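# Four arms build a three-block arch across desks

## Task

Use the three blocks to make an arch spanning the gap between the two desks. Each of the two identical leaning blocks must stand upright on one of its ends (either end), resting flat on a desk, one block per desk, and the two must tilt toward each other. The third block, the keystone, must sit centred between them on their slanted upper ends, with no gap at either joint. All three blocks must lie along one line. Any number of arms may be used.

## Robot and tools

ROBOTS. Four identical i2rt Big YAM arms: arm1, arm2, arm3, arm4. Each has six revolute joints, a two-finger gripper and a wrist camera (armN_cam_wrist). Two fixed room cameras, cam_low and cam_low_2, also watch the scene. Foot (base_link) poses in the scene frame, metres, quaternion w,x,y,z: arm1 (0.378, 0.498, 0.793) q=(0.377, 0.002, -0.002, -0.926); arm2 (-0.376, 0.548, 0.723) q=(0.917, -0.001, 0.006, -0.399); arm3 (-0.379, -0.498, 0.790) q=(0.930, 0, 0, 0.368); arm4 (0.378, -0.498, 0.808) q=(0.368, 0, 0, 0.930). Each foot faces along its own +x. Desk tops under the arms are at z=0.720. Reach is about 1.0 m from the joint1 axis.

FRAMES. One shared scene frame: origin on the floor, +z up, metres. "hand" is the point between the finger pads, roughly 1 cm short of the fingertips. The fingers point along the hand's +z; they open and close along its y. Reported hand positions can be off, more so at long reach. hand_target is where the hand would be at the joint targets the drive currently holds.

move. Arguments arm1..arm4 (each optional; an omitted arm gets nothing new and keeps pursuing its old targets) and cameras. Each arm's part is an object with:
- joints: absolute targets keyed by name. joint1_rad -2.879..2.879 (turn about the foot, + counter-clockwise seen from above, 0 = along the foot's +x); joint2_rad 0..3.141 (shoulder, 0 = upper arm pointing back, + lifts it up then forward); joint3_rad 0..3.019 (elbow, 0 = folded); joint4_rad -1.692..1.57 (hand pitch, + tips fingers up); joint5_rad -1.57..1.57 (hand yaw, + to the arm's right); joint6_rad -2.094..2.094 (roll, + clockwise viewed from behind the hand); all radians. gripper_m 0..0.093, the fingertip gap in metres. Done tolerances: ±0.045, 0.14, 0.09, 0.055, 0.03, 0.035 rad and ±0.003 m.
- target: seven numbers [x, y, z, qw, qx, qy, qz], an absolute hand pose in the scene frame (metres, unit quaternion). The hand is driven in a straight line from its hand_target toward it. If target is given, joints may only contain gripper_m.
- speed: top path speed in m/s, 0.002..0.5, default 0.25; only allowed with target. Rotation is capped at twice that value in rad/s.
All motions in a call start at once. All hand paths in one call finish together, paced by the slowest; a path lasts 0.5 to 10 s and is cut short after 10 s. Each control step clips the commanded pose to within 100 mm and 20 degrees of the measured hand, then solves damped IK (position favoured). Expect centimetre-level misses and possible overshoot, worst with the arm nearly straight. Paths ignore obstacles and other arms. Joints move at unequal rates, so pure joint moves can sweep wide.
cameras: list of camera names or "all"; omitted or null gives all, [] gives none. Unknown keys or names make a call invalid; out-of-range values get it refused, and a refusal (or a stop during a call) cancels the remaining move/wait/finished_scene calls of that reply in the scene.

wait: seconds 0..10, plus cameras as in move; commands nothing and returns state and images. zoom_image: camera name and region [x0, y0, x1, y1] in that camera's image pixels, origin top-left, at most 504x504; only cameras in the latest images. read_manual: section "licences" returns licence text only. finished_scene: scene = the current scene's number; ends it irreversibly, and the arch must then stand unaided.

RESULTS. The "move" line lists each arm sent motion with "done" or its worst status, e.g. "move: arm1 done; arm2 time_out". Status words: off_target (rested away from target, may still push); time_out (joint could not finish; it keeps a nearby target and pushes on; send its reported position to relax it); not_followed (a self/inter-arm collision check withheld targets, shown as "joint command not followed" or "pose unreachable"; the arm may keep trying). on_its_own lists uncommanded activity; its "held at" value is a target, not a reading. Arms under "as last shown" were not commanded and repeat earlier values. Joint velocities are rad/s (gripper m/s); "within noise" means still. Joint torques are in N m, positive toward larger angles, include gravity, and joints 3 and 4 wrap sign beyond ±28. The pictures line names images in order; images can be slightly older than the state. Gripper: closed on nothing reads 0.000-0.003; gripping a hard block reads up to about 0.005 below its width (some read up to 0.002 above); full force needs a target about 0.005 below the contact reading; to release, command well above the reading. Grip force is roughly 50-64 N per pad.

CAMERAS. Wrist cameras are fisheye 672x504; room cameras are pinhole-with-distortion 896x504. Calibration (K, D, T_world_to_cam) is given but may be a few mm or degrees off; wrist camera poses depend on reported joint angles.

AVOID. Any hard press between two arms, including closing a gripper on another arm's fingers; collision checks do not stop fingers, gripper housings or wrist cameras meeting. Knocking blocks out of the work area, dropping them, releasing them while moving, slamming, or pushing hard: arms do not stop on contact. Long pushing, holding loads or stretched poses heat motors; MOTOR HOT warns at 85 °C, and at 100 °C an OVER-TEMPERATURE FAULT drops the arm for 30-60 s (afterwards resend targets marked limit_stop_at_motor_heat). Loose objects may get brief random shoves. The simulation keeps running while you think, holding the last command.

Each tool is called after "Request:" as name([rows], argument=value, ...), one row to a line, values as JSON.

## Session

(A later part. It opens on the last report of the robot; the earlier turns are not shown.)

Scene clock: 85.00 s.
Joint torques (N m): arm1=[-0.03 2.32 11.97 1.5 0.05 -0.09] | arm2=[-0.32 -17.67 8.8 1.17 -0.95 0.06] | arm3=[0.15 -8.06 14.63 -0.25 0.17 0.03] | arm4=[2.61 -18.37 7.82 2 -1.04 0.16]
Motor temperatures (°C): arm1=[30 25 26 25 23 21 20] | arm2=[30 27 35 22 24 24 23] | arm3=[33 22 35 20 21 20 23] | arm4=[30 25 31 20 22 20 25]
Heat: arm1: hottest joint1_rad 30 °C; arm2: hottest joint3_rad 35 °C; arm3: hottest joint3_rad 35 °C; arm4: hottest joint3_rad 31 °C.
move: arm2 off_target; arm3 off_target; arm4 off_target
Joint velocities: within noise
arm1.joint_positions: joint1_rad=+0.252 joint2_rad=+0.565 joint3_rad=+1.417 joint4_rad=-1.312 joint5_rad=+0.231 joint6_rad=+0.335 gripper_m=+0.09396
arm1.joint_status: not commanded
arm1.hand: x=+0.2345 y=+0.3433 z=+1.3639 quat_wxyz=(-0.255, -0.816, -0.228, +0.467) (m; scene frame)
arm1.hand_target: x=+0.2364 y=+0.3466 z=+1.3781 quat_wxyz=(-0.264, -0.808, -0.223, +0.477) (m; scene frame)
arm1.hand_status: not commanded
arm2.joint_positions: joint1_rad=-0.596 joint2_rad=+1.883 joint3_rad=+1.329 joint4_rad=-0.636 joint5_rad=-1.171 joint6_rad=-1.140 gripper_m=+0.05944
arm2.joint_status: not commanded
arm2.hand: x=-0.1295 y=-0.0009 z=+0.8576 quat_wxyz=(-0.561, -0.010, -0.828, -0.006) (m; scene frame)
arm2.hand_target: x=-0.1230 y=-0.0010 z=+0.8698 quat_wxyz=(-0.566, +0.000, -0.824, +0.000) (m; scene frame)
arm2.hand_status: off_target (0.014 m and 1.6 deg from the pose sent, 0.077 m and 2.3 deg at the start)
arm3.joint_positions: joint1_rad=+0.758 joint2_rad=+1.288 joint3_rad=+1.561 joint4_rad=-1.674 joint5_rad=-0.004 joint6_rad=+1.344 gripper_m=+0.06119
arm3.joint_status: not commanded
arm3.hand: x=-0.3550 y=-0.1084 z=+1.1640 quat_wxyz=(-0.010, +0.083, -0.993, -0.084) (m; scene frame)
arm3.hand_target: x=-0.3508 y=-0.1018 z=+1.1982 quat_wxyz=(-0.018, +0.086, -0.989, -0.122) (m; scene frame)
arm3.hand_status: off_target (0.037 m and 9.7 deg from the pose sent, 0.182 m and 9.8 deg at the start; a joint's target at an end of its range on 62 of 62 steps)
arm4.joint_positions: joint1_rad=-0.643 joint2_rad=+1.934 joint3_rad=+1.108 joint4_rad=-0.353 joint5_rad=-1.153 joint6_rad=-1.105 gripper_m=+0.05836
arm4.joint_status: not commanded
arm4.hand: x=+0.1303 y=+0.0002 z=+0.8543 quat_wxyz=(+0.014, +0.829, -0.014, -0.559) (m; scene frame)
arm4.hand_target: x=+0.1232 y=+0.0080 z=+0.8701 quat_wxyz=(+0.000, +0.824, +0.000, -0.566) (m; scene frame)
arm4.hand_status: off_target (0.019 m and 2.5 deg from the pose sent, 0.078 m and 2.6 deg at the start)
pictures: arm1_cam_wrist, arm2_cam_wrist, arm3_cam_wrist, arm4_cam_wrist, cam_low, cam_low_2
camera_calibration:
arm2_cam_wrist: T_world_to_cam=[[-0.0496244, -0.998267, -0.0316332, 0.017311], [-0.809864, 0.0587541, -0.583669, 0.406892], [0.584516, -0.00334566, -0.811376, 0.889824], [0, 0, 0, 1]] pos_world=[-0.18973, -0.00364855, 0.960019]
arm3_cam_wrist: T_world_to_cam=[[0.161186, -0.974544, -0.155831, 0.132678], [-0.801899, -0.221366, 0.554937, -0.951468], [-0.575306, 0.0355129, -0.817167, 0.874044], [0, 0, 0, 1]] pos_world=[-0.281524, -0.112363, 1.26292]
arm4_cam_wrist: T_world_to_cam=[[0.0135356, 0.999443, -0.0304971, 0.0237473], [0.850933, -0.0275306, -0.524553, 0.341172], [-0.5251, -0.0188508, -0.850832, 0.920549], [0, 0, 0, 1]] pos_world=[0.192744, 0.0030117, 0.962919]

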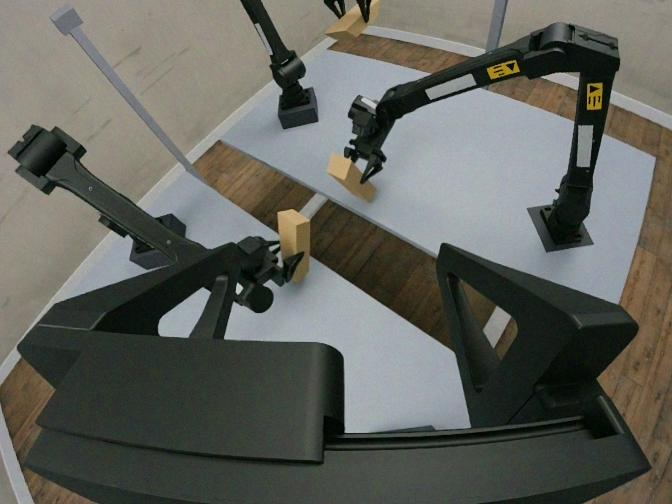

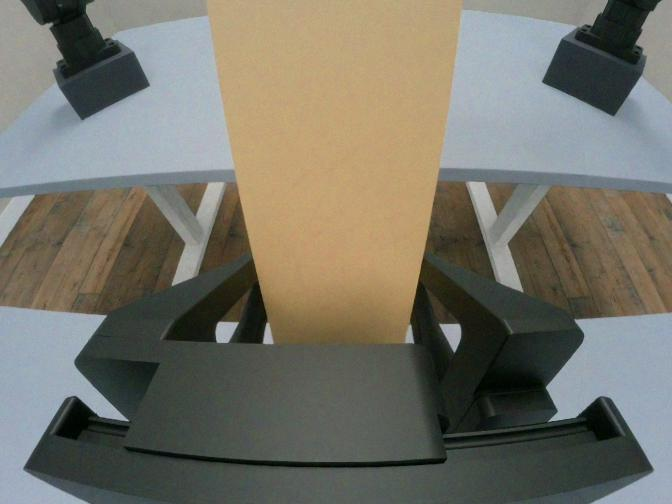

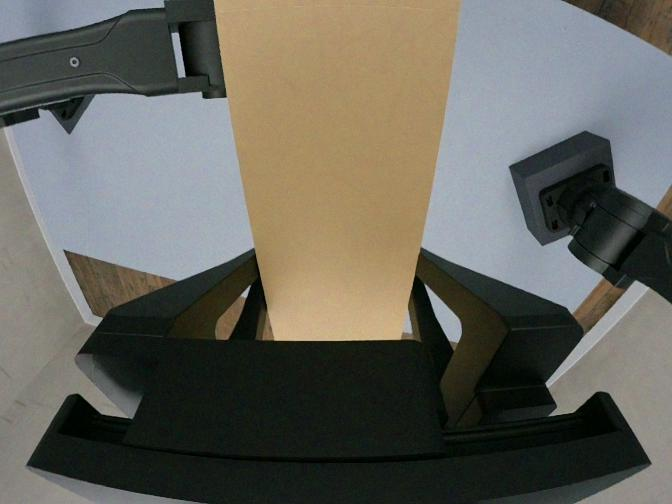

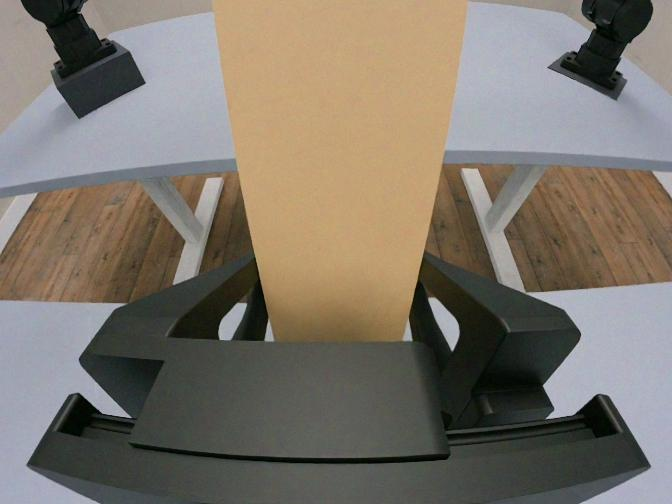

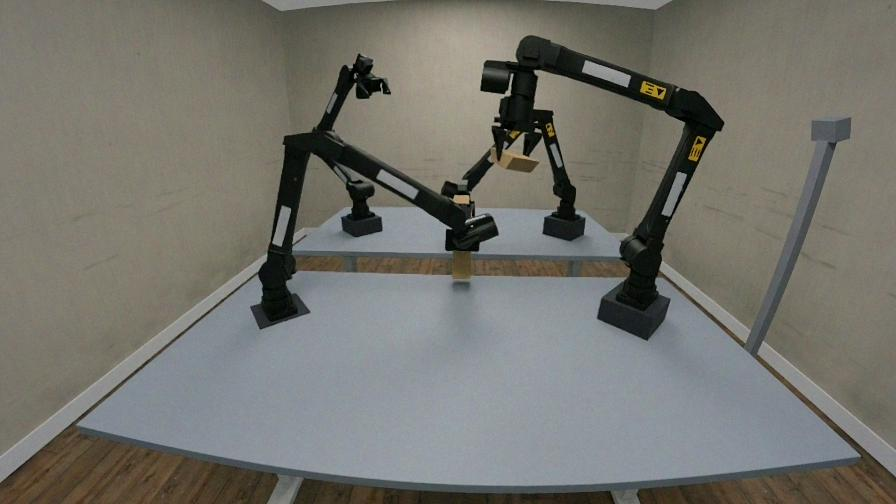

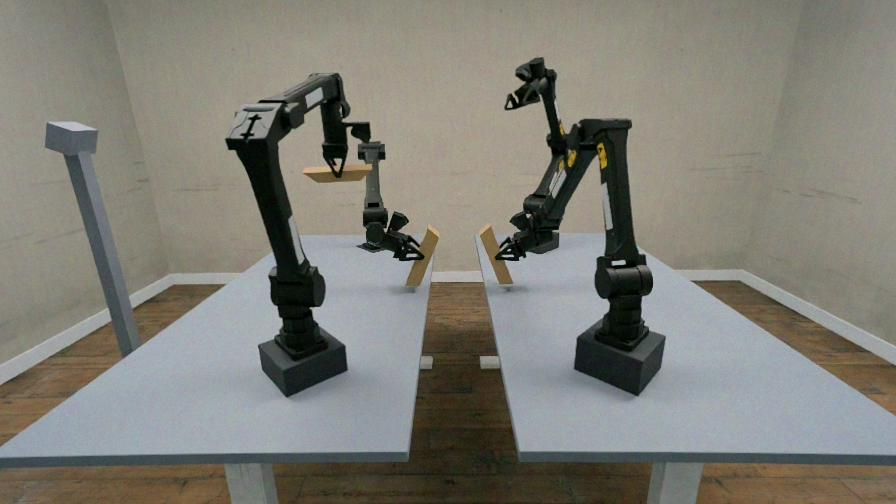

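Request:
move(arm1={"target":[0.08,0.10,1.20,0,0.8920,0.4520,0],"speed":0.3}, cameras=["arm1_cam_wrist","cam_low"])

Scene clock: 91.83 s.
Joint torques (N m): arm1=[0.73 -11.52 17.14 -0.08 -0.01 -0.16] | arm2=[-0.44 -17.67 8.85 1.1 -0.93 0.08] | arm3=[0.03 -8.12 14.65 -0.27 0.15 0] | arm4=[2.55 -18.49 7.84 2.07 -1.05 0.15]
Motor temperatures (°C): arm1=[30 25 27 25 23 21 20] | arm2=[30 28 34 22 24 24 23] | arm3=[33 22 37 20 21 20 24] | arm4=[30 26 31 20 22 20 25]
Heat: arm1: hottest joint1_rad 30 °C; arm2: hottest joint3_rad 34 °C; arm3: hottest joint3_rad 37 °C; arm4: hottest joint3_rad 31 °C.
move: arm1 off_target
Joint velocities: within noise
arm1.joint_positions: joint1_rad=+0.154 joint2_rad=+1.547 joint3_rad=+1.838 joint4_rad=-1.688 joint5_rad=+0.007 joint6_rad=+0.011 gripper_m=+0.09396
arm1.joint_status: not commanded
arm1.hand: x=+0.0817 y=+0.1080 z=+1.1709 quat_wxyz=(-0.038, -0.894, -0.440, +0.077) (m; scene frame)
arm1.hand_target: x=+0.0810 y=+0.1023 z=+1.1995 quat_wxyz=(-0.052, -0.887, -0.446, +0.105) (m; scene frame)
arm1.hand_status: off_target (0.030 m and 10.0 deg from the pose sent, 0.332 m and 67.7 deg at the start; a joint's target at an end of its range on 45 of 90 steps)
arm2.joint_positions: joint1_rad=-0.596 joint2_rad=+1.883 joint3_rad=+1.329 joint4_rad=-0.636 joint5_rad=-1.171 joint6_rad=-1.139 gripper_m=+0.05944
arm2.joint_status: not commanded
arm2.hand: x=-0.1295 y=-0.0009 z=+0.8576 quat_wxyz=(-0.561, -0.010, -0.828, -0.007) (m; scene frame)
arm2.hand_target: x=-0.1230 y=-0.0009 z=+0.8698 quat_wxyz=(-0.566, +0.000, -0.824, +0.000) (m; scene frame)
arm2.hand_status: not commanded
arm3, arm4: as last shown
arm4.hand_target: x=+0.1232 y=+0.0079 z=+0.8701 quat_wxyz=(+0.000, +0.824, +0.000, -0.566) (m; scene frame)
pictures: arm1_cam_wrist, cam_low
camera_calibration:
arm1_cam_wrist: T_world_to_cam=[[-0.776153, 0.630111, -0.023376, 0.025372], [0.54677, 0.691035, 0.472772, -0.67302], [0.314052, 0.354162, -0.880875, 1.08937], [0, 0, 0, 1]] pos_world=[0.0455611, 0.0632803, 1.27838]

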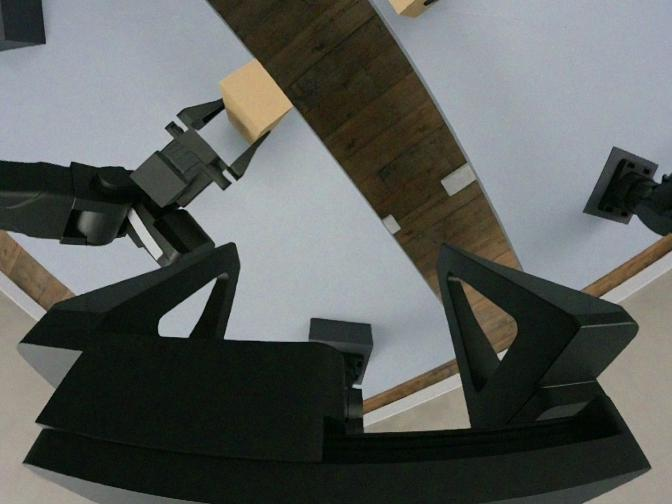

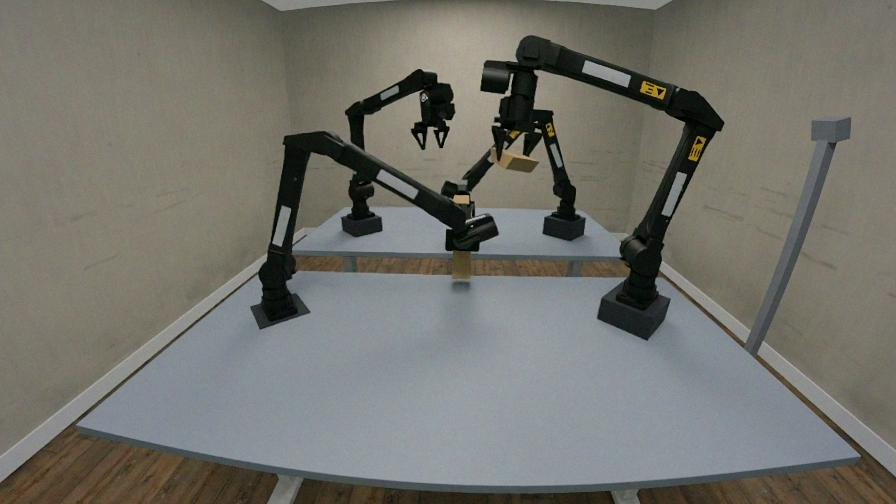

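Request:
move(arm1={"target":[0.01,0.01,1.21,0,0.8920,0.4520,0],"speed":0.3}, cameras=["arm1_cam_wrist"])

Request:
zoom_image(camera="arm1_cam_wrist", region=[160, 20, 520, 260])

Scene clock: 94.73 s.
Joint torques (N m): arm1=[0.44 -15.5 16.88 0.18 -0.09 -0.16] | arm2=[-0.44 -17.55 8.8 1.13 -0.95 0.1] | arm3=[0.09 -8.47 14.65 -0.21 0.16 0.02] | arm4=[2.49 -18.37 7.84 2.07 -1.05 0.15]
Motor temperatures (°C): arm1=[30 26 28 25 23 21 20] | arm2=[30 29 34 22 24 24 23] | arm3=[33 22 37 20 21 20 24] | arm4=[30 26 31 20 22 20 25]
Heat: arm1: hottest joint1_rad 30 °C; arm2: hottest joint3_rad 34 °C; arm3: hottest joint3_rad 37 °C; arm4: hottest joint3_rad 31 °C.
move: arm1 off_target
Joint velocities: within noise
arm1.joint_positions: joint1_rad=+0.154 joint2_rad=+1.840 joint3_rad=+2.228 joint4_rad=-1.691 joint5_rad=+0.007 joint6_rad=+0.000 gripper_m=+0.09396
arm1.joint_status: not commanded
arm1.hand: x=+0.0113 y=+0.0141 z=+1.1777 quat_wxyz=(-0.059, -0.887, -0.443, +0.119) (m; scene frame)
arm1.hand_target: x=+0.0111 y=+0.0116 z=+1.2089 quat_wxyz=(-0.074, -0.880, -0.446, +0.149) (m; scene frame)
arm1.hand_status: off_target (0.033 m and 15.3 deg from the pose sent, 0.128 m and 10.0 deg at the start; a joint's target at an end of its range on 43 of 43 steps)
arm2, arm3, arm4: as last shown
pictures: arm1_cam_wrist
camera_calibration:
arm1_cam_wrist: T_world_to_cam=[[-0.783801, 0.620546, -0.0240769, 0.0311731], [0.564798, 0.728433, 0.387799, -0.473519], [0.258185, 0.290358, -0.92143, 1.20003], [0, 0, 0, 1]] pos_world=[-0.0179533, -0.0228553, 1.29012]

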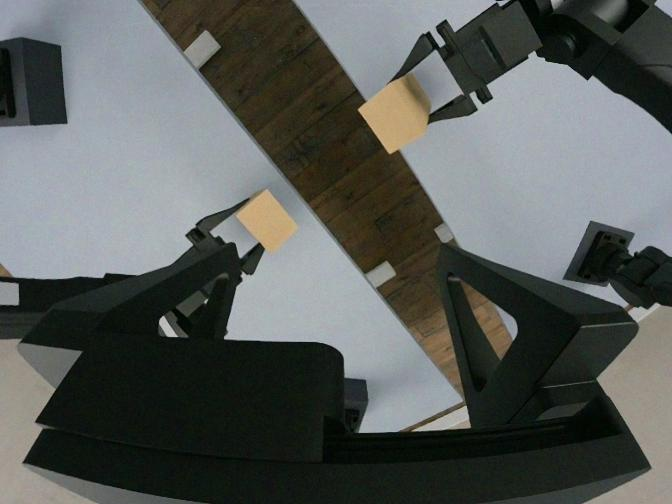

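Scaled by 1.400 from the camera's 672x504 image, which has a finer 960x720 frame.

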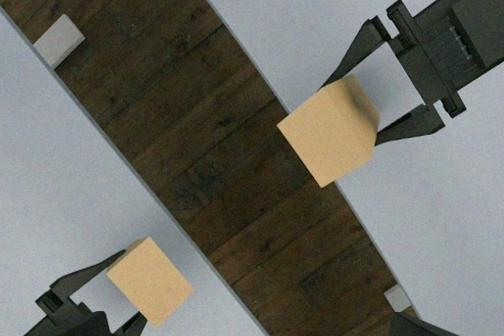

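Request:
move(arm4={"target":[0.115,0.006,0.842,0,-0.8241,0,0.5664],"speed":0.06}, arm2={"target":[-0.115,0.001,0.842,0.5664,0,0.8241,0],"speed":0.06}, cameras=["cam_low","cam_low_2","arm1_cam_wrist"])

Request:
zoom_image(camera="cam_low_2", region=[380, 200, 540, 300])

Request:
zoom_image(camera="cam_low", region=[400, 180, 540, 300])

Scene clock: 100.80 s.
Joint torques (N m): arm1=[0.15 -15.27 16.9 0.18 -0.08 -0.15] | arm2=[-0.21 -17.38 8.46 1.33 -0.88 0.07] | arm3=[0.09 -8.06 14.65 -0.21 0.13 0.04] | arm4=[2.67 -18.61 7.43 2.14 -1.06 0.14]
Motor temperatures (°C): arm1=[30 26 31 25 23 21 20] | arm2=[30 29 33 22 24 24 23] | arm3=[33 22 39 20 21 20 24] | arm4=[30 27 31 20 22 20 25]
Heat: arm1: hottest joint3_rad 31 °C; arm2: hottest joint3_rad 33 °C; arm3: hottest joint3_rad 39 °C; arm4: hottest joint3_rad 31 °C.
move: arm2 off_target; arm4 off_target
Joint velocities: within noise
arm1, arm3: as last shown
arm2.joint_positions: joint1_rad=-0.584 joint2_rad=+1.913 joint3_rad=+1.296 joint4_rad=-0.534 joint5_rad=-1.167 joint6_rad=-1.106 gripper_m=+0.05944
arm2.joint_status: not commanded
arm2.hand: x=-0.1228 y=+0.0003 z=+0.8330 quat_wxyz=(-0.561, -0.008, -0.827, -0.004) (m; scene frame)
arm2.hand_target: x=-0.1152 y=+0.0009 z=+0.8421 quat_wxyz=(-0.567, +0.001, -0.824, +0.000) (m; scene frame)
arm2.hand_status: off_target (0.012 m and 1.3 deg from the pose sent, 0.021 m and 1.6 deg at the start)
arm4.joint_positions: joint1_rad=-0.628 joint2_rad=+1.988 joint3_rad=+1.090 joint4_rad=-0.254 joint5_rad=-1.147 joint6_rad=-1.071 gripper_m=+0.05836
arm4.joint_status: not commanded
arm4.hand: x=+0.1232 y=-0.0027 z=+0.8261 quat_wxyz=(+0.015, +0.829, -0.015, -0.558) (m; scene frame)
arm4.hand_target: x=+0.1151 y=+0.0055 z=+0.8422 quat_wxyz=(+0.001, +0.824, +0.000, -0.567) (m; scene frame)
arm4.hand_status: off_target (0.020 m and 2.7 deg from the pose sent, 0.020 m and 2.5 deg at the start)
pictures: arm1_cam_wrist, cam_low, cam_low_2
camera_calibration:
arm1_cam_wrist: T_world_to_cam=[[-0.783801, 0.620546, -0.0240769, 0.0311731], [0.564798, 0.728433, 0.387799, -0.473519], [0.258185, 0.290358, -0.92143, 1.20003], [0, 0, 0, 1]] pos_world=[-0.0179533, -0.0228553, 1.29012]

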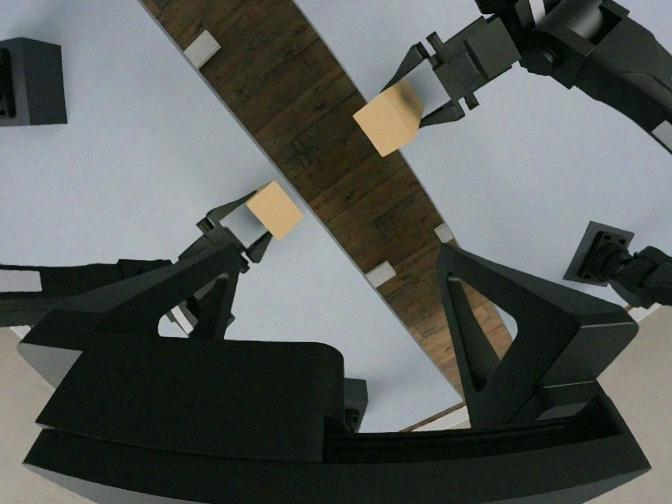

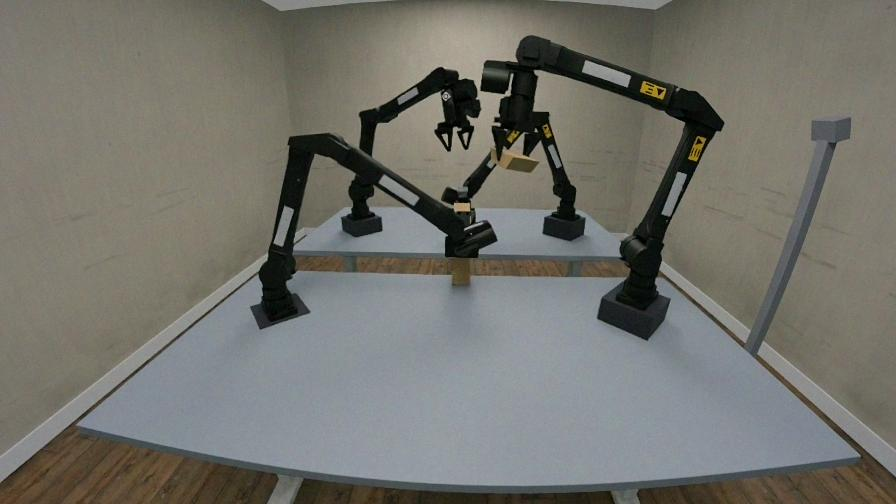

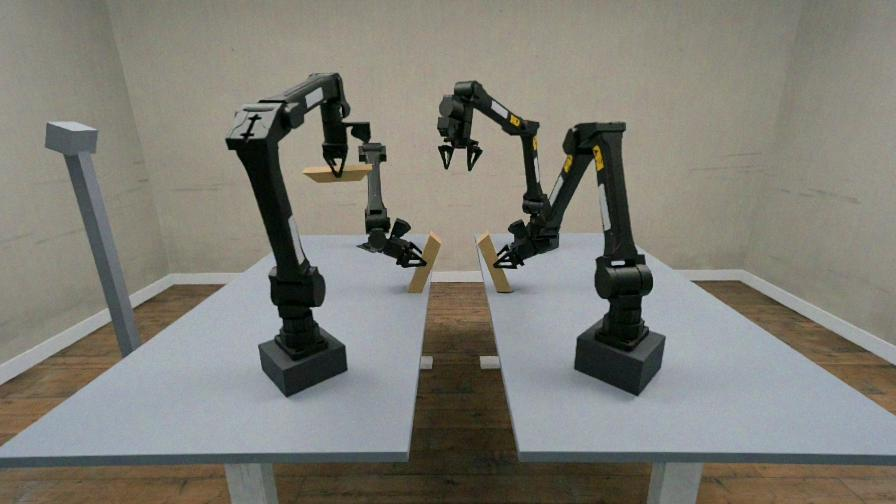

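Scaled by 3.150 from the camera's 896x504 image, which has a finer 1280x720 frame.

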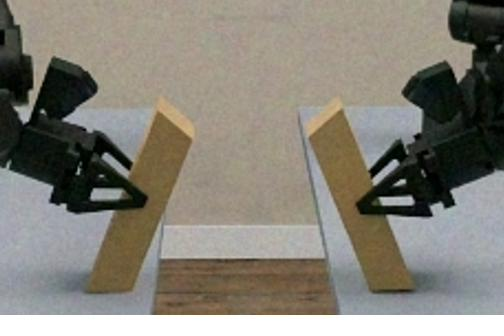

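Scaled by 3.600 from the camera's 896x504 image, which has a finer 1280x720 frame.

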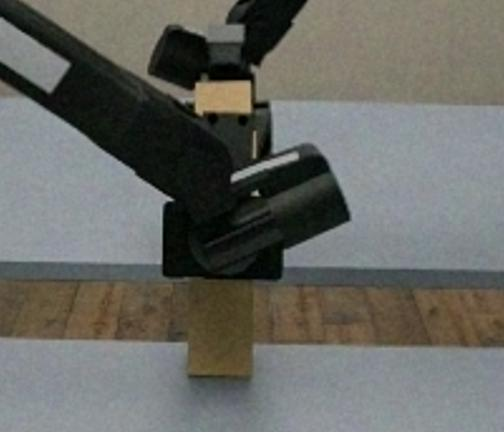

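Request:
move(arm4={"target":[0.115,0.006,0.828,0,-0.8241,0,0.5664],"speed":0.04}, arm2={"target":[-0.115,0.001,0.825,0.5664,0,0.8241,0],"speed":0.04}, cameras=["cam_low","cam_low_2","arm1_cam_wrist"])

Request:
zoom_image(camera="cam_low_2", region=[380, 200, 540, 300])

Scene clock: 102.90 s.
Joint torques (N m): arm1=[0.26 -15.27 16.92 0.18 -0.08 -0.16] | arm2=[-0.5 -15.38 8.01 1.58 -0.8 -0.06] | arm3=[-0.03 -8 14.69 -0.2 0.18 0.04] | arm4=[2.55 -17.14 7.32 2.24 -0.99 0.11]
Motor temperatures (°C): arm1=[30 27 32 25 23 21 20] | arm2=[30 29 33 23 24 24 23] | arm3=[33 23 39 20 21 20 24] | arm4=[30 27 31 20 22 20 26]
Heat: arm1: hottest joint3_rad 32 °C; arm2: hottest joint3_rad 33 °C; arm3: hottest joint3_rad 39 °C; arm4: hottest joint3_rad 31 °C.
move: arm2 done; arm4 done
Joint velocities: within noise
arm1, arm3: as last shown
arm1.hand_target: x=+0.0111 y=+0.0116 z=+1.2089 quat_wxyz=(-0.074, -0.880, -0.445, +0.149) (m; scene frame)
arm2.joint_positions: joint1_rad=-0.584 joint2_rad=+1.914 joint3_rad=+1.287 joint4_rad=-0.502 joint5_rad=-1.168 joint6_rad=-1.086 gripper_m=+0.05944
arm2.joint_status: not commanded
arm2.hand: x=-0.1226 y=-0.0008 z=+0.8318 quat_wxyz=(-0.564, -0.010, -0.826, +0.000) (m; scene frame)
arm2.hand_target: x=-0.1152 y=+0.0013 z=+0.8250 quat_wxyz=(-0.566, -0.001, -0.824, -0.001) (m; scene frame)
arm2.hand_status: done (0.010 m and 1.2 deg from the pose sent, 0.011 m and 1.3 deg at the start)
arm4.joint_positions: joint1_rad=-0.628 joint2_rad=+1.995 joint3_rad=+1.090 joint4_rad=-0.223 joint5_rad=-1.149 joint6_rad=-1.062 gripper_m=+0.05836
arm4.joint_status: not commanded
arm4.hand: x=+0.1225 y=+0.0004 z=+0.8248 quat_wxyz=(+0.008, +0.828, -0.012, -0.561) (m; scene frame)
arm4.hand_target: x=+0.1151 y=+0.0059 z=+0.8282 quat_wxyz=(+0.002, +0.824, -0.002, -0.567) (m; scene frame)
arm4.hand_status: done (0.010 m and 1.8 deg from the pose sent, 0.012 m and 2.7 deg at the start)
pictures: arm1_cam_wrist, cam_low, cam_low_2
camera_calibration:
arm1_cam_wrist: T_world_to_cam=[[-0.783801, 0.620546, -0.0240769, 0.0311731], [0.564798, 0.728433, 0.387799, -0.473519], [0.258185, 0.290358, -0.92143, 1.20003], [0, 0, 0, 1]] pos_world=[-0.0179533, -0.0228553, 1.29012]

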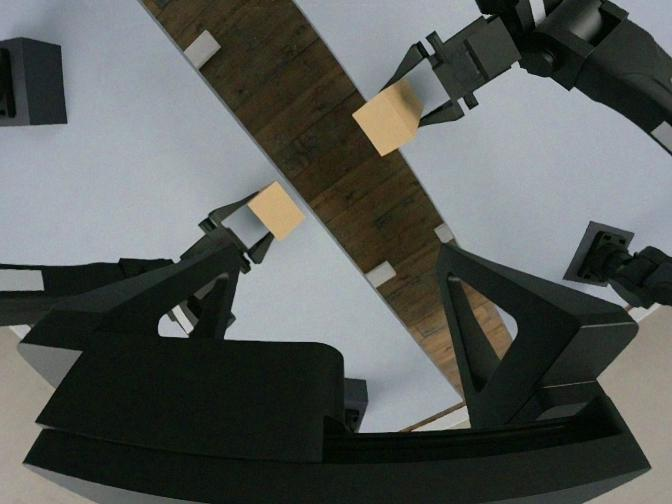

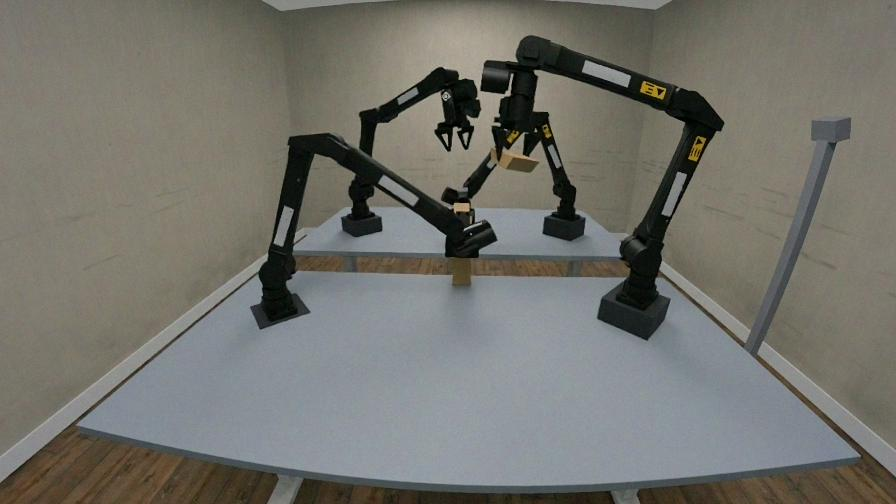

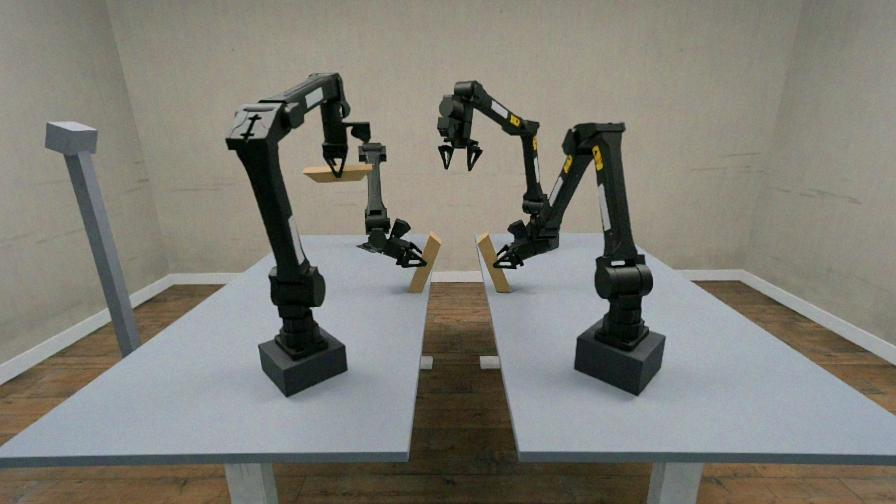

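Scaled by 3.150 from the camera's 896x504 image, which has a finer 1280x720 frame.

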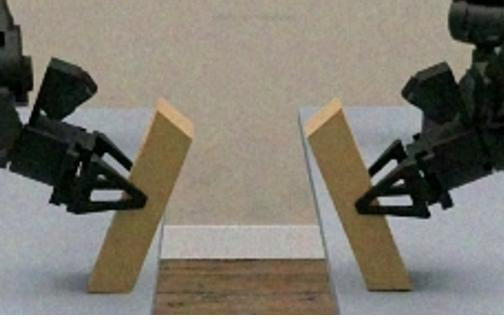

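Request:
zoom_image(camera="arm1_cam_wrist", region=[220, 40, 460, 260])

Request:
move(arm1={"joints":{"joint1_rad":0.252,"joint2_rad":0.565,"joint3_rad":1.417,"joint4_rad":-1.312,"joint5_rad":0.231,"joint6_rad":0.335}}, arm4={"target":[0.115,0.004,0.820,0,-0.8241,0,0.5664],"speed":0.04}, cameras=["cam_low_2"])

Request:
zoom_image(camera="cam_low_2", region=[380, 200, 540, 300])

Scaled by 2.100 from the camera's 672x504 image, which has a finer 960x720 frame.

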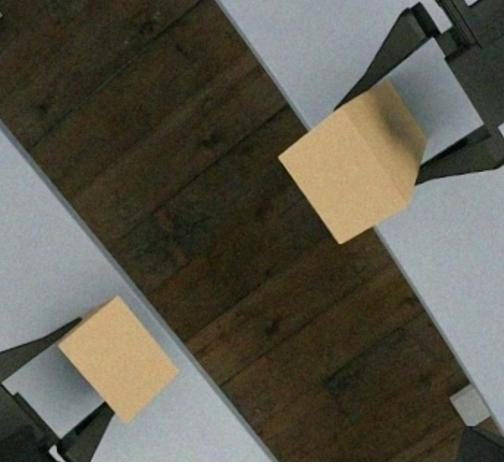

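Scene clock: 106.20 s.
Joint torques (N m): arm1=[-0.62 2.02 9.37 1.96 0.14 0.02] | arm2=[-0.26 -15.21 8.02 1.43 -0.78 -0.09] | arm3=[0.44 -8.18 14.65 -0.21 0.15 0.03] | arm4=[2.67 -16.44 6.78 2.3 -0.78 0.07]
Motor temperatures (°C): arm1=[30 27 32 25 23 21 20] | arm2=[30 29 33 23 24 24 23] | arm3=[33 23 40 20 21 20 24] | arm4=[30 27 31 20 22 20 26]
Heat: arm1: hottest joint3_rad 32 °C; arm2: hottest joint3_rad 33 °C; arm3: hottest joint3_rad 40 °C; arm4: hottest joint3_rad 31 °C.
move: arm1 done; arm4 done
Joint velocities: within noise
arm1.joint_positions: joint1_rad=+0.259 joint2_rad=+0.566 joint3_rad=+1.417 joint4_rad=-1.332 joint5_rad=+0.225 joint6_rad=+0.325 gripper_m=+0.09397
arm1.joint_status: all done
arm1.hand: x=+0.2371 y=+0.3432 z=+1.3593 quat_wxyz=(-0.250, -0.818, -0.239, +0.459) (m; scene frame)
arm1.hand_target: x=+0.2348 y=+0.3430 z=+1.3635 quat_wxyz=(-0.256, -0.816, -0.228, +0.466) (m; scene frame)
arm1.hand_status: not commanded
arm2, arm3: as last shown
arm2.hand: x=-0.1226 y=-0.0006 z=+0.8316 quat_wxyz=(-0.564, -0.010, -0.826, +0.000) (m; scene frame)
arm2.hand_target: x=-0.1152 y=+0.0014 z=+0.8249 quat_wxyz=(-0.566, -0.001, -0.824, -0.001) (m; scene frame)
arm4.joint_positions: joint1_rad=-0.627 joint2_rad=+1.999 joint3_rad=+1.090 joint4_rad=-0.202 joint5_rad=-1.152 joint6_rad=-1.060 gripper_m=+0.05836
arm4.joint_status: not commanded
arm4.hand: x=+0.1217 y=+0.0023 z=+0.8242 quat_wxyz=(+0.002, +0.826, -0.008, -0.563) (m; scene frame)
arm4.hand_target: x=+0.1151 y=+0.0039 z=+0.8201 quat_wxyz=(+0.000, +0.824, +0.000, -0.566) (m; scene frame)
arm4.hand_status: done (0.008 m and 1.0 deg from the pose sent, 0.010 m and 1.8 deg at the start)
pictures: cam_low_2

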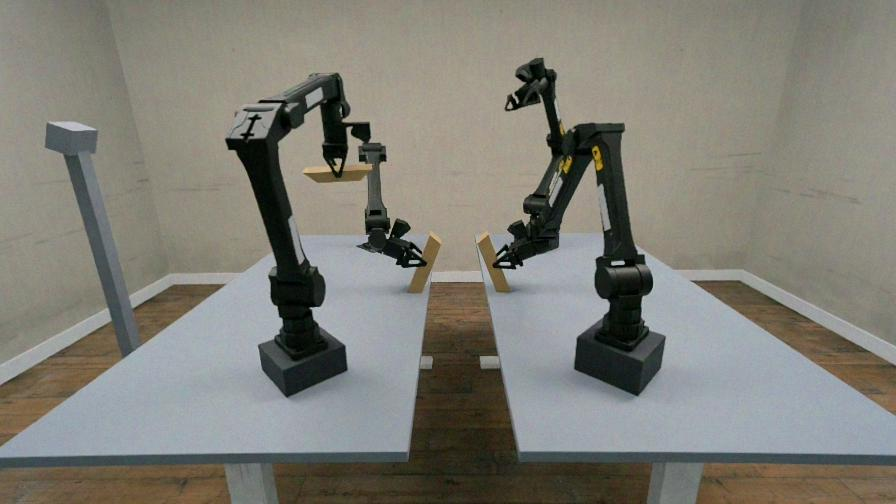

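Scaled by 3.150 from the camera's 896x504 image, which has a finer 1280x720 frame.

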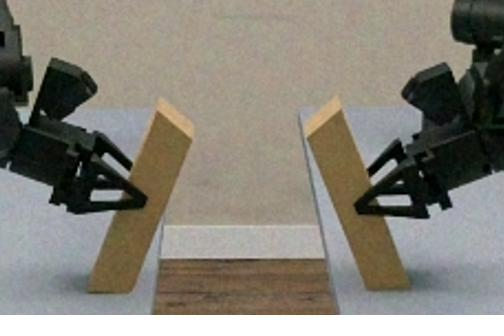

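Request:
move(arm3={"target":[-0.15,-0.05,1.15,0,0,1,0],"speed":0.2}, cameras=[])

Request:
move(arm3={"target":[0.004,0.0,1.04,0,0,1,0],"speed":0.15})

Request:
zoom_image(camera="cam_low_2", region=[380, 160, 540, 300])

Request:
zoom_image(camera="cam_low", region=[400, 130, 540, 300])

Scene clock: 114.97 s.
Joint torques (N m): arm1=[-0.56 2.14 9.36 1.95 0.15 0.02] | arm2=[-0.15 -15.38 8.03 1.4 -0.77 -0.09] | arm3=[0.32 -13.51 14.56 -0.32 0.17 0.01] | arm4=[2.73 -16.38 6.78 2.3 -0.79 0.07]
Motor temperatures (°C): arm1=[30 26 31 25 23 21 20] | arm2=[30 29 33 23 24 24 24] | arm3=[33 23 42 20 21 20 24] | arm4=[30 27 30 20 22 20 26]
Heat: arm1: hottest joint3_rad 31 °C; arm2: hottest joint3_rad 33 °C; arm3: hottest joint3_rad 42 °C; arm4: hottest joint1_rad 30 °C.
move: arm3 off_target
Joint velocities: within noise
arm1, arm2, arm4: as last shown
arm3.joint_positions: joint1_rad=+0.353 joint2_rad=+1.601 joint3_rad=+1.760 joint4_rad=-1.676 joint5_rad=-0.002 joint6_rad=+1.117 gripper_m=+0.06120
arm3.joint_status: not commanded
arm3.hand: x=-0.1578 y=-0.0590 z=+1.1120 quat_wxyz=(-0.010, -0.005, -1.000, -0.025) (m; scene frame)
arm3.hand_target: x=-0.1516 y=-0.0522 z=+1.1489 quat_wxyz=(-0.031, +0.000, -0.998, -0.062) (m; scene frame)
arm3.hand_status: off_target (0.040 m and 3.1 deg from the pose sent, 0.214 m and 13.7 deg at the start; a joint's target at an end of its range on 60 of 61 steps)
pictures: none
No camera images: "cameras" was empty.

Scene clock: 117.23 s.
Joint torques (N m): arm1=[-0.5 2.08 9.33 1.98 0.15 0.02] | arm2=[-0.32 -15.15 8.01 1.4 -0.78 -0.09] | arm3=[0.09 -20.07 14.35 -0.88 0.19 0.04] | arm4=[2.67 -16.5 6.76 2.32 -0.79 0.06]
Motor temperatures (°C): arm1=[30 26 30 25 23 21 20] | arm2=[30 28 33 23 24 24 24] | arm3=[33 23 42 20 21 20 24] | arm4=[30 27 30 20 22 20 26]
Heat: arm1: hottest joint1_rad 30 °C; arm2: hottest joint3_rad 33 °C; arm3: hottest joint3_rad 42 °C; arm4: hottest joint1_rad 30 °C.
move: arm3 off_target
Joint velocities: within noise
arm1, arm2, arm4: as last shown
arm3.joint_positions: joint1_rad=+0.172 joint2_rad=+2.022 joint3_rad=+2.055 joint4_rad=-1.670 joint5_rad=-0.001 joint6_rad=+0.928 gripper_m=+0.06121
arm3.joint_status: not commanded
arm3.hand: x=-0.0088 y=-0.0083 z=+0.9990 quat_wxyz=(+0.021, -0.001, -0.999, +0.026) (m; scene frame)
arm3.hand_target: x=+0.0023 y=-0.0022 z=+1.0397 quat_wxyz=(-0.006, +0.002, -1.000, -0.008) (m; scene frame)
arm3.hand_status: off_target (0.044 m and 3.8 deg from the pose sent, 0.187 m and 3.1 deg at the start; a joint's target at an end of its range on 30 of 68 steps)
pictures: arm1_cam_wrist, arm2_cam_wrist, arm3_cam_wrist, arm4_cam_wrist, cam_low, cam_low_2
camera_calibration:
arm1_cam_wrist: T_world_to_cam=[[-0.61727, 0.753799, -0.225311, 0.196597], [0.763371, 0.504544, -0.40336, 0.193937], [-0.190373, -0.420978, -0.886869, 1.51701], [0, 0, 0, 1]] pos_world=[0.262104, 0.392581, 1.46791]
arm2_cam_wrist: T_world_to_cam=[[-0.05719, -0.998125, -0.0218145, 0.0080572], [-0.805195, 0.0590317, -0.590064, 0.40318], [0.590246, -0.0161809, -0.807061, 0.861843], [0, 0, 0, 1]] pos_world=[-0.183599, -0.00181299, 0.933638]
arm3_cam_wrist: T_world_to_cam=[[-0.00744555, -0.998042, 0.0620981, -0.0706212], [-0.783477, 0.0444107, 0.619831, -0.622516], [-0.621376, -0.0440375, -0.782274, 0.899003], [0, 0, 0, 1]] pos_world=[0.0703653, -0.00324681, 1.09351]
arm4_cam_wrist: T_world_to_cam=[[0.0151868, 0.999877, -0.00382158, -0.001232], [0.845, -0.0148775, -0.534559, 0.341629], [-0.534551, 0.004889, -0.845122, 0.886939], [0, 0, 0, 1]] pos_world=[0.185456, 0.00197819, 0.932188]

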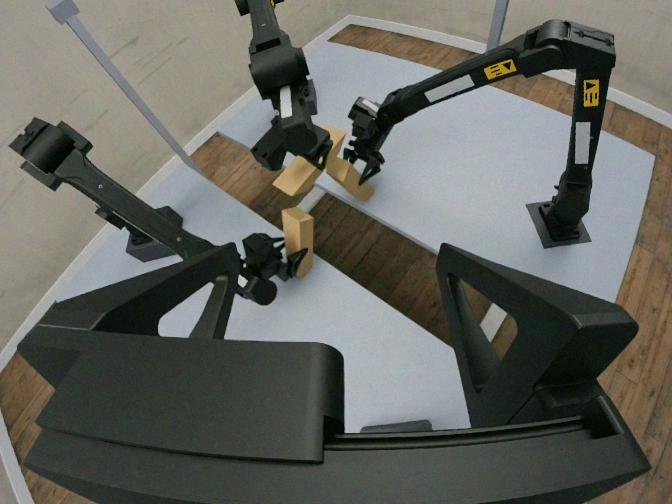

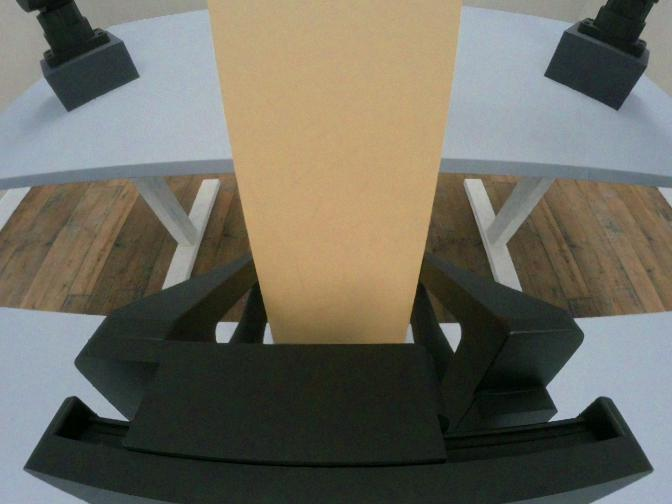

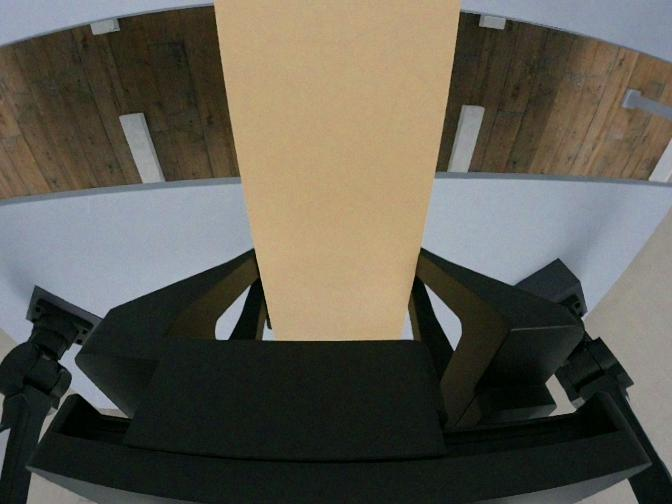

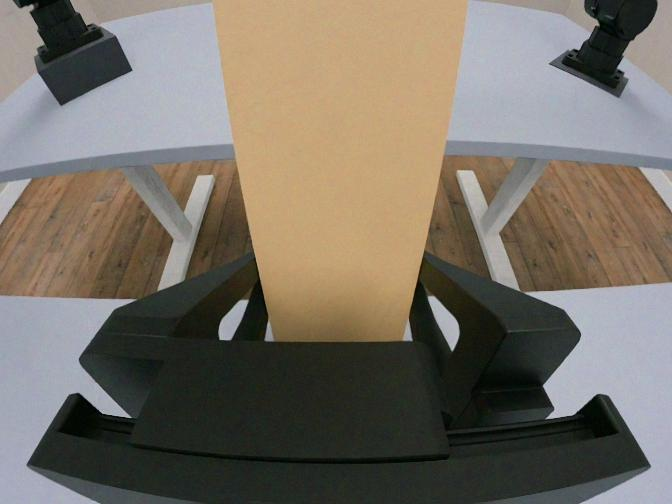

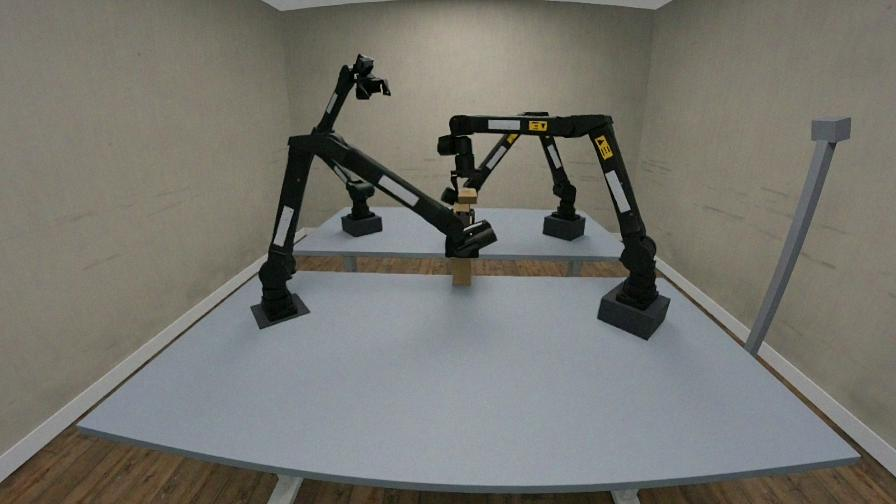

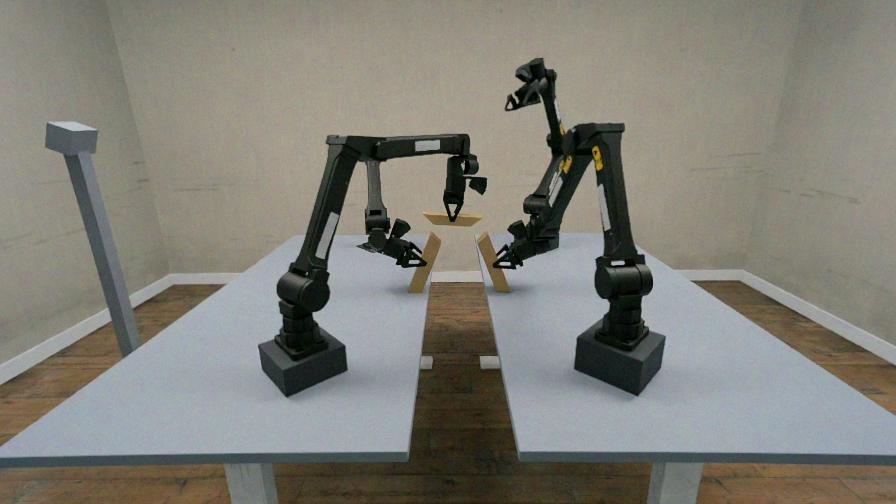

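Scaled by 3.150 from the camera's 896x504 image, which has a finer 1280x720 frame.

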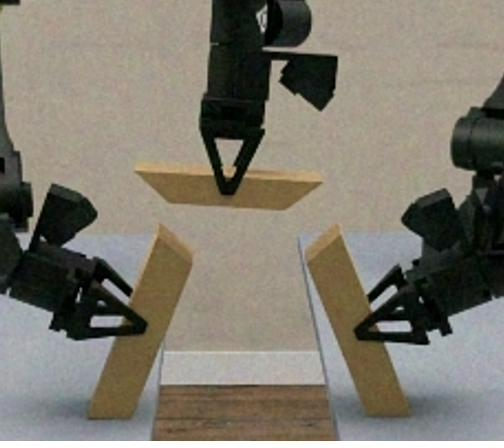

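Scaled by 2.965 from the camera's 896x504 image, which has a finer 1280x720 frame.

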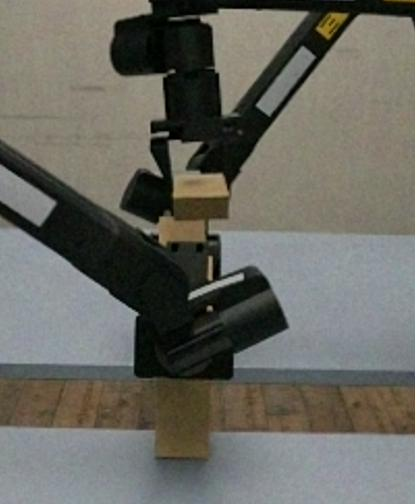

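Request:
move(arm3={"target":[0.025,0.009,1.01,-0.027,0.003,-0.9990,-0.034],"speed":0.08}, cameras=["cam_low","cam_low_2"])

Request:
zoom_image(camera="cam_low_2", region=[380, 180, 540, 300])

Request:
zoom_image(camera="cam_low", region=[400, 150, 540, 300])

Scene clock: 122.50 s.
Joint torques (N m): arm1=[-0.5 2.14 9.39 1.99 0.15 0.02] | arm2=[-0.09 -15.56 8.08 1.46 -0.78 -0.07] | arm3=[-0.85 -19.6 9.44 0.13 0.14 0.05] | arm4=[2.78 -16.44 6.78 2.32 -0.78 0.07]
Motor temperatures (°C): arm1=[30 26 30 25 23 21 20] | arm2=[30 28 33 23 24 24 24] | arm3=[33 24 43 20 21 20 24] | arm4=[30 27 30 20 22 20 26]
Heat: arm1: hottest joint1_rad 30 °C; arm2: hottest joint3_rad 33 °C; arm3: hottest joint3_rad 43 °C; arm4: hottest joint1_rad 30 °C.
move: arm3 off_target
Joint velocities: within noise
arm1, arm2, arm4: as last shown
arm3.joint_positions: joint1_rad=+0.162 joint2_rad=+2.022 joint3_rad=+2.055 joint4_rad=-1.550 joint5_rad=-0.001 joint6_rad=+0.914 gripper_m=+0.06120
arm3.joint_status: not commanded
arm3.hand: x=+0.0143 y=+0.0111 z=+0.9988 quat_wxyz=(-0.016, +0.000, -1.000, -0.022) (m; scene frame)
arm3.hand_target: x=+0.0246 y=+0.0088 z=+1.0099 quat_wxyz=(-0.027, +0.000, -0.999, -0.034) (m; scene frame)
arm3.hand_status: off_target (0.016 m and 1.9 deg from the pose sent, 0.040 m and 8.8 deg at the start)
pictures: cam_low, cam_low_2

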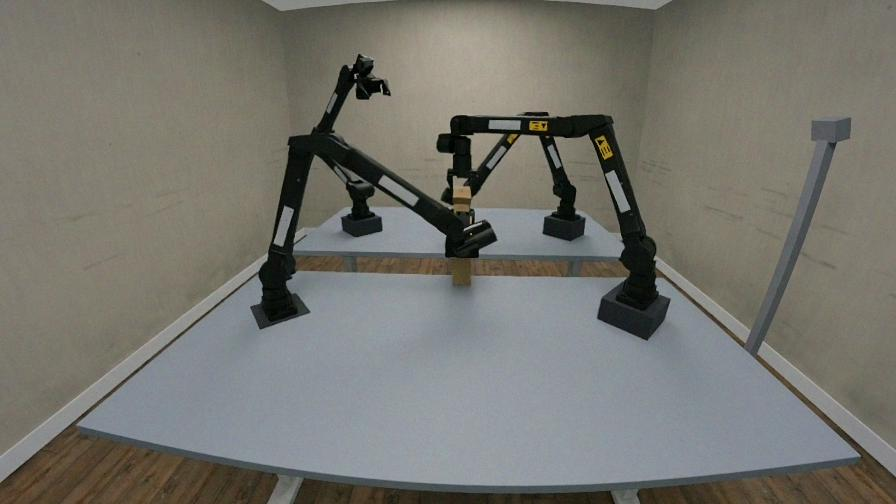

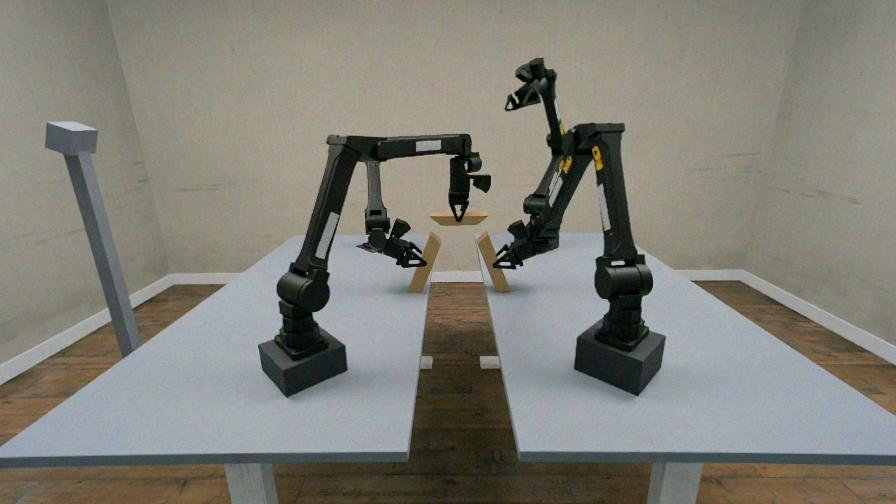

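Scaled by 3.150 from the camera's 896x504 image, which has a finer 1280x720 frame.

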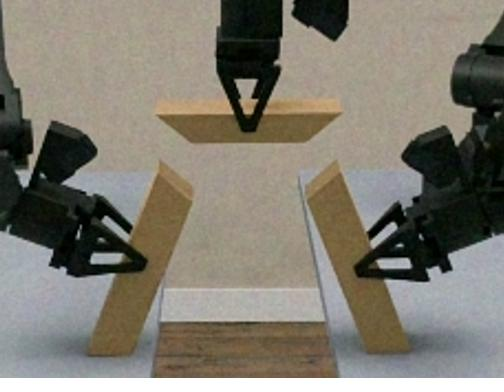

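Scaled by 3.360 from the camera's 896x504 image, which has a finer 1280x720 frame.

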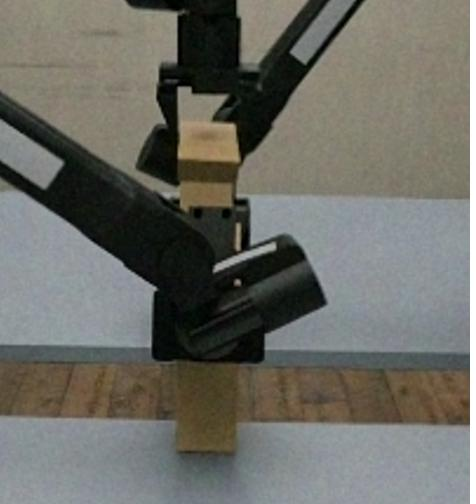

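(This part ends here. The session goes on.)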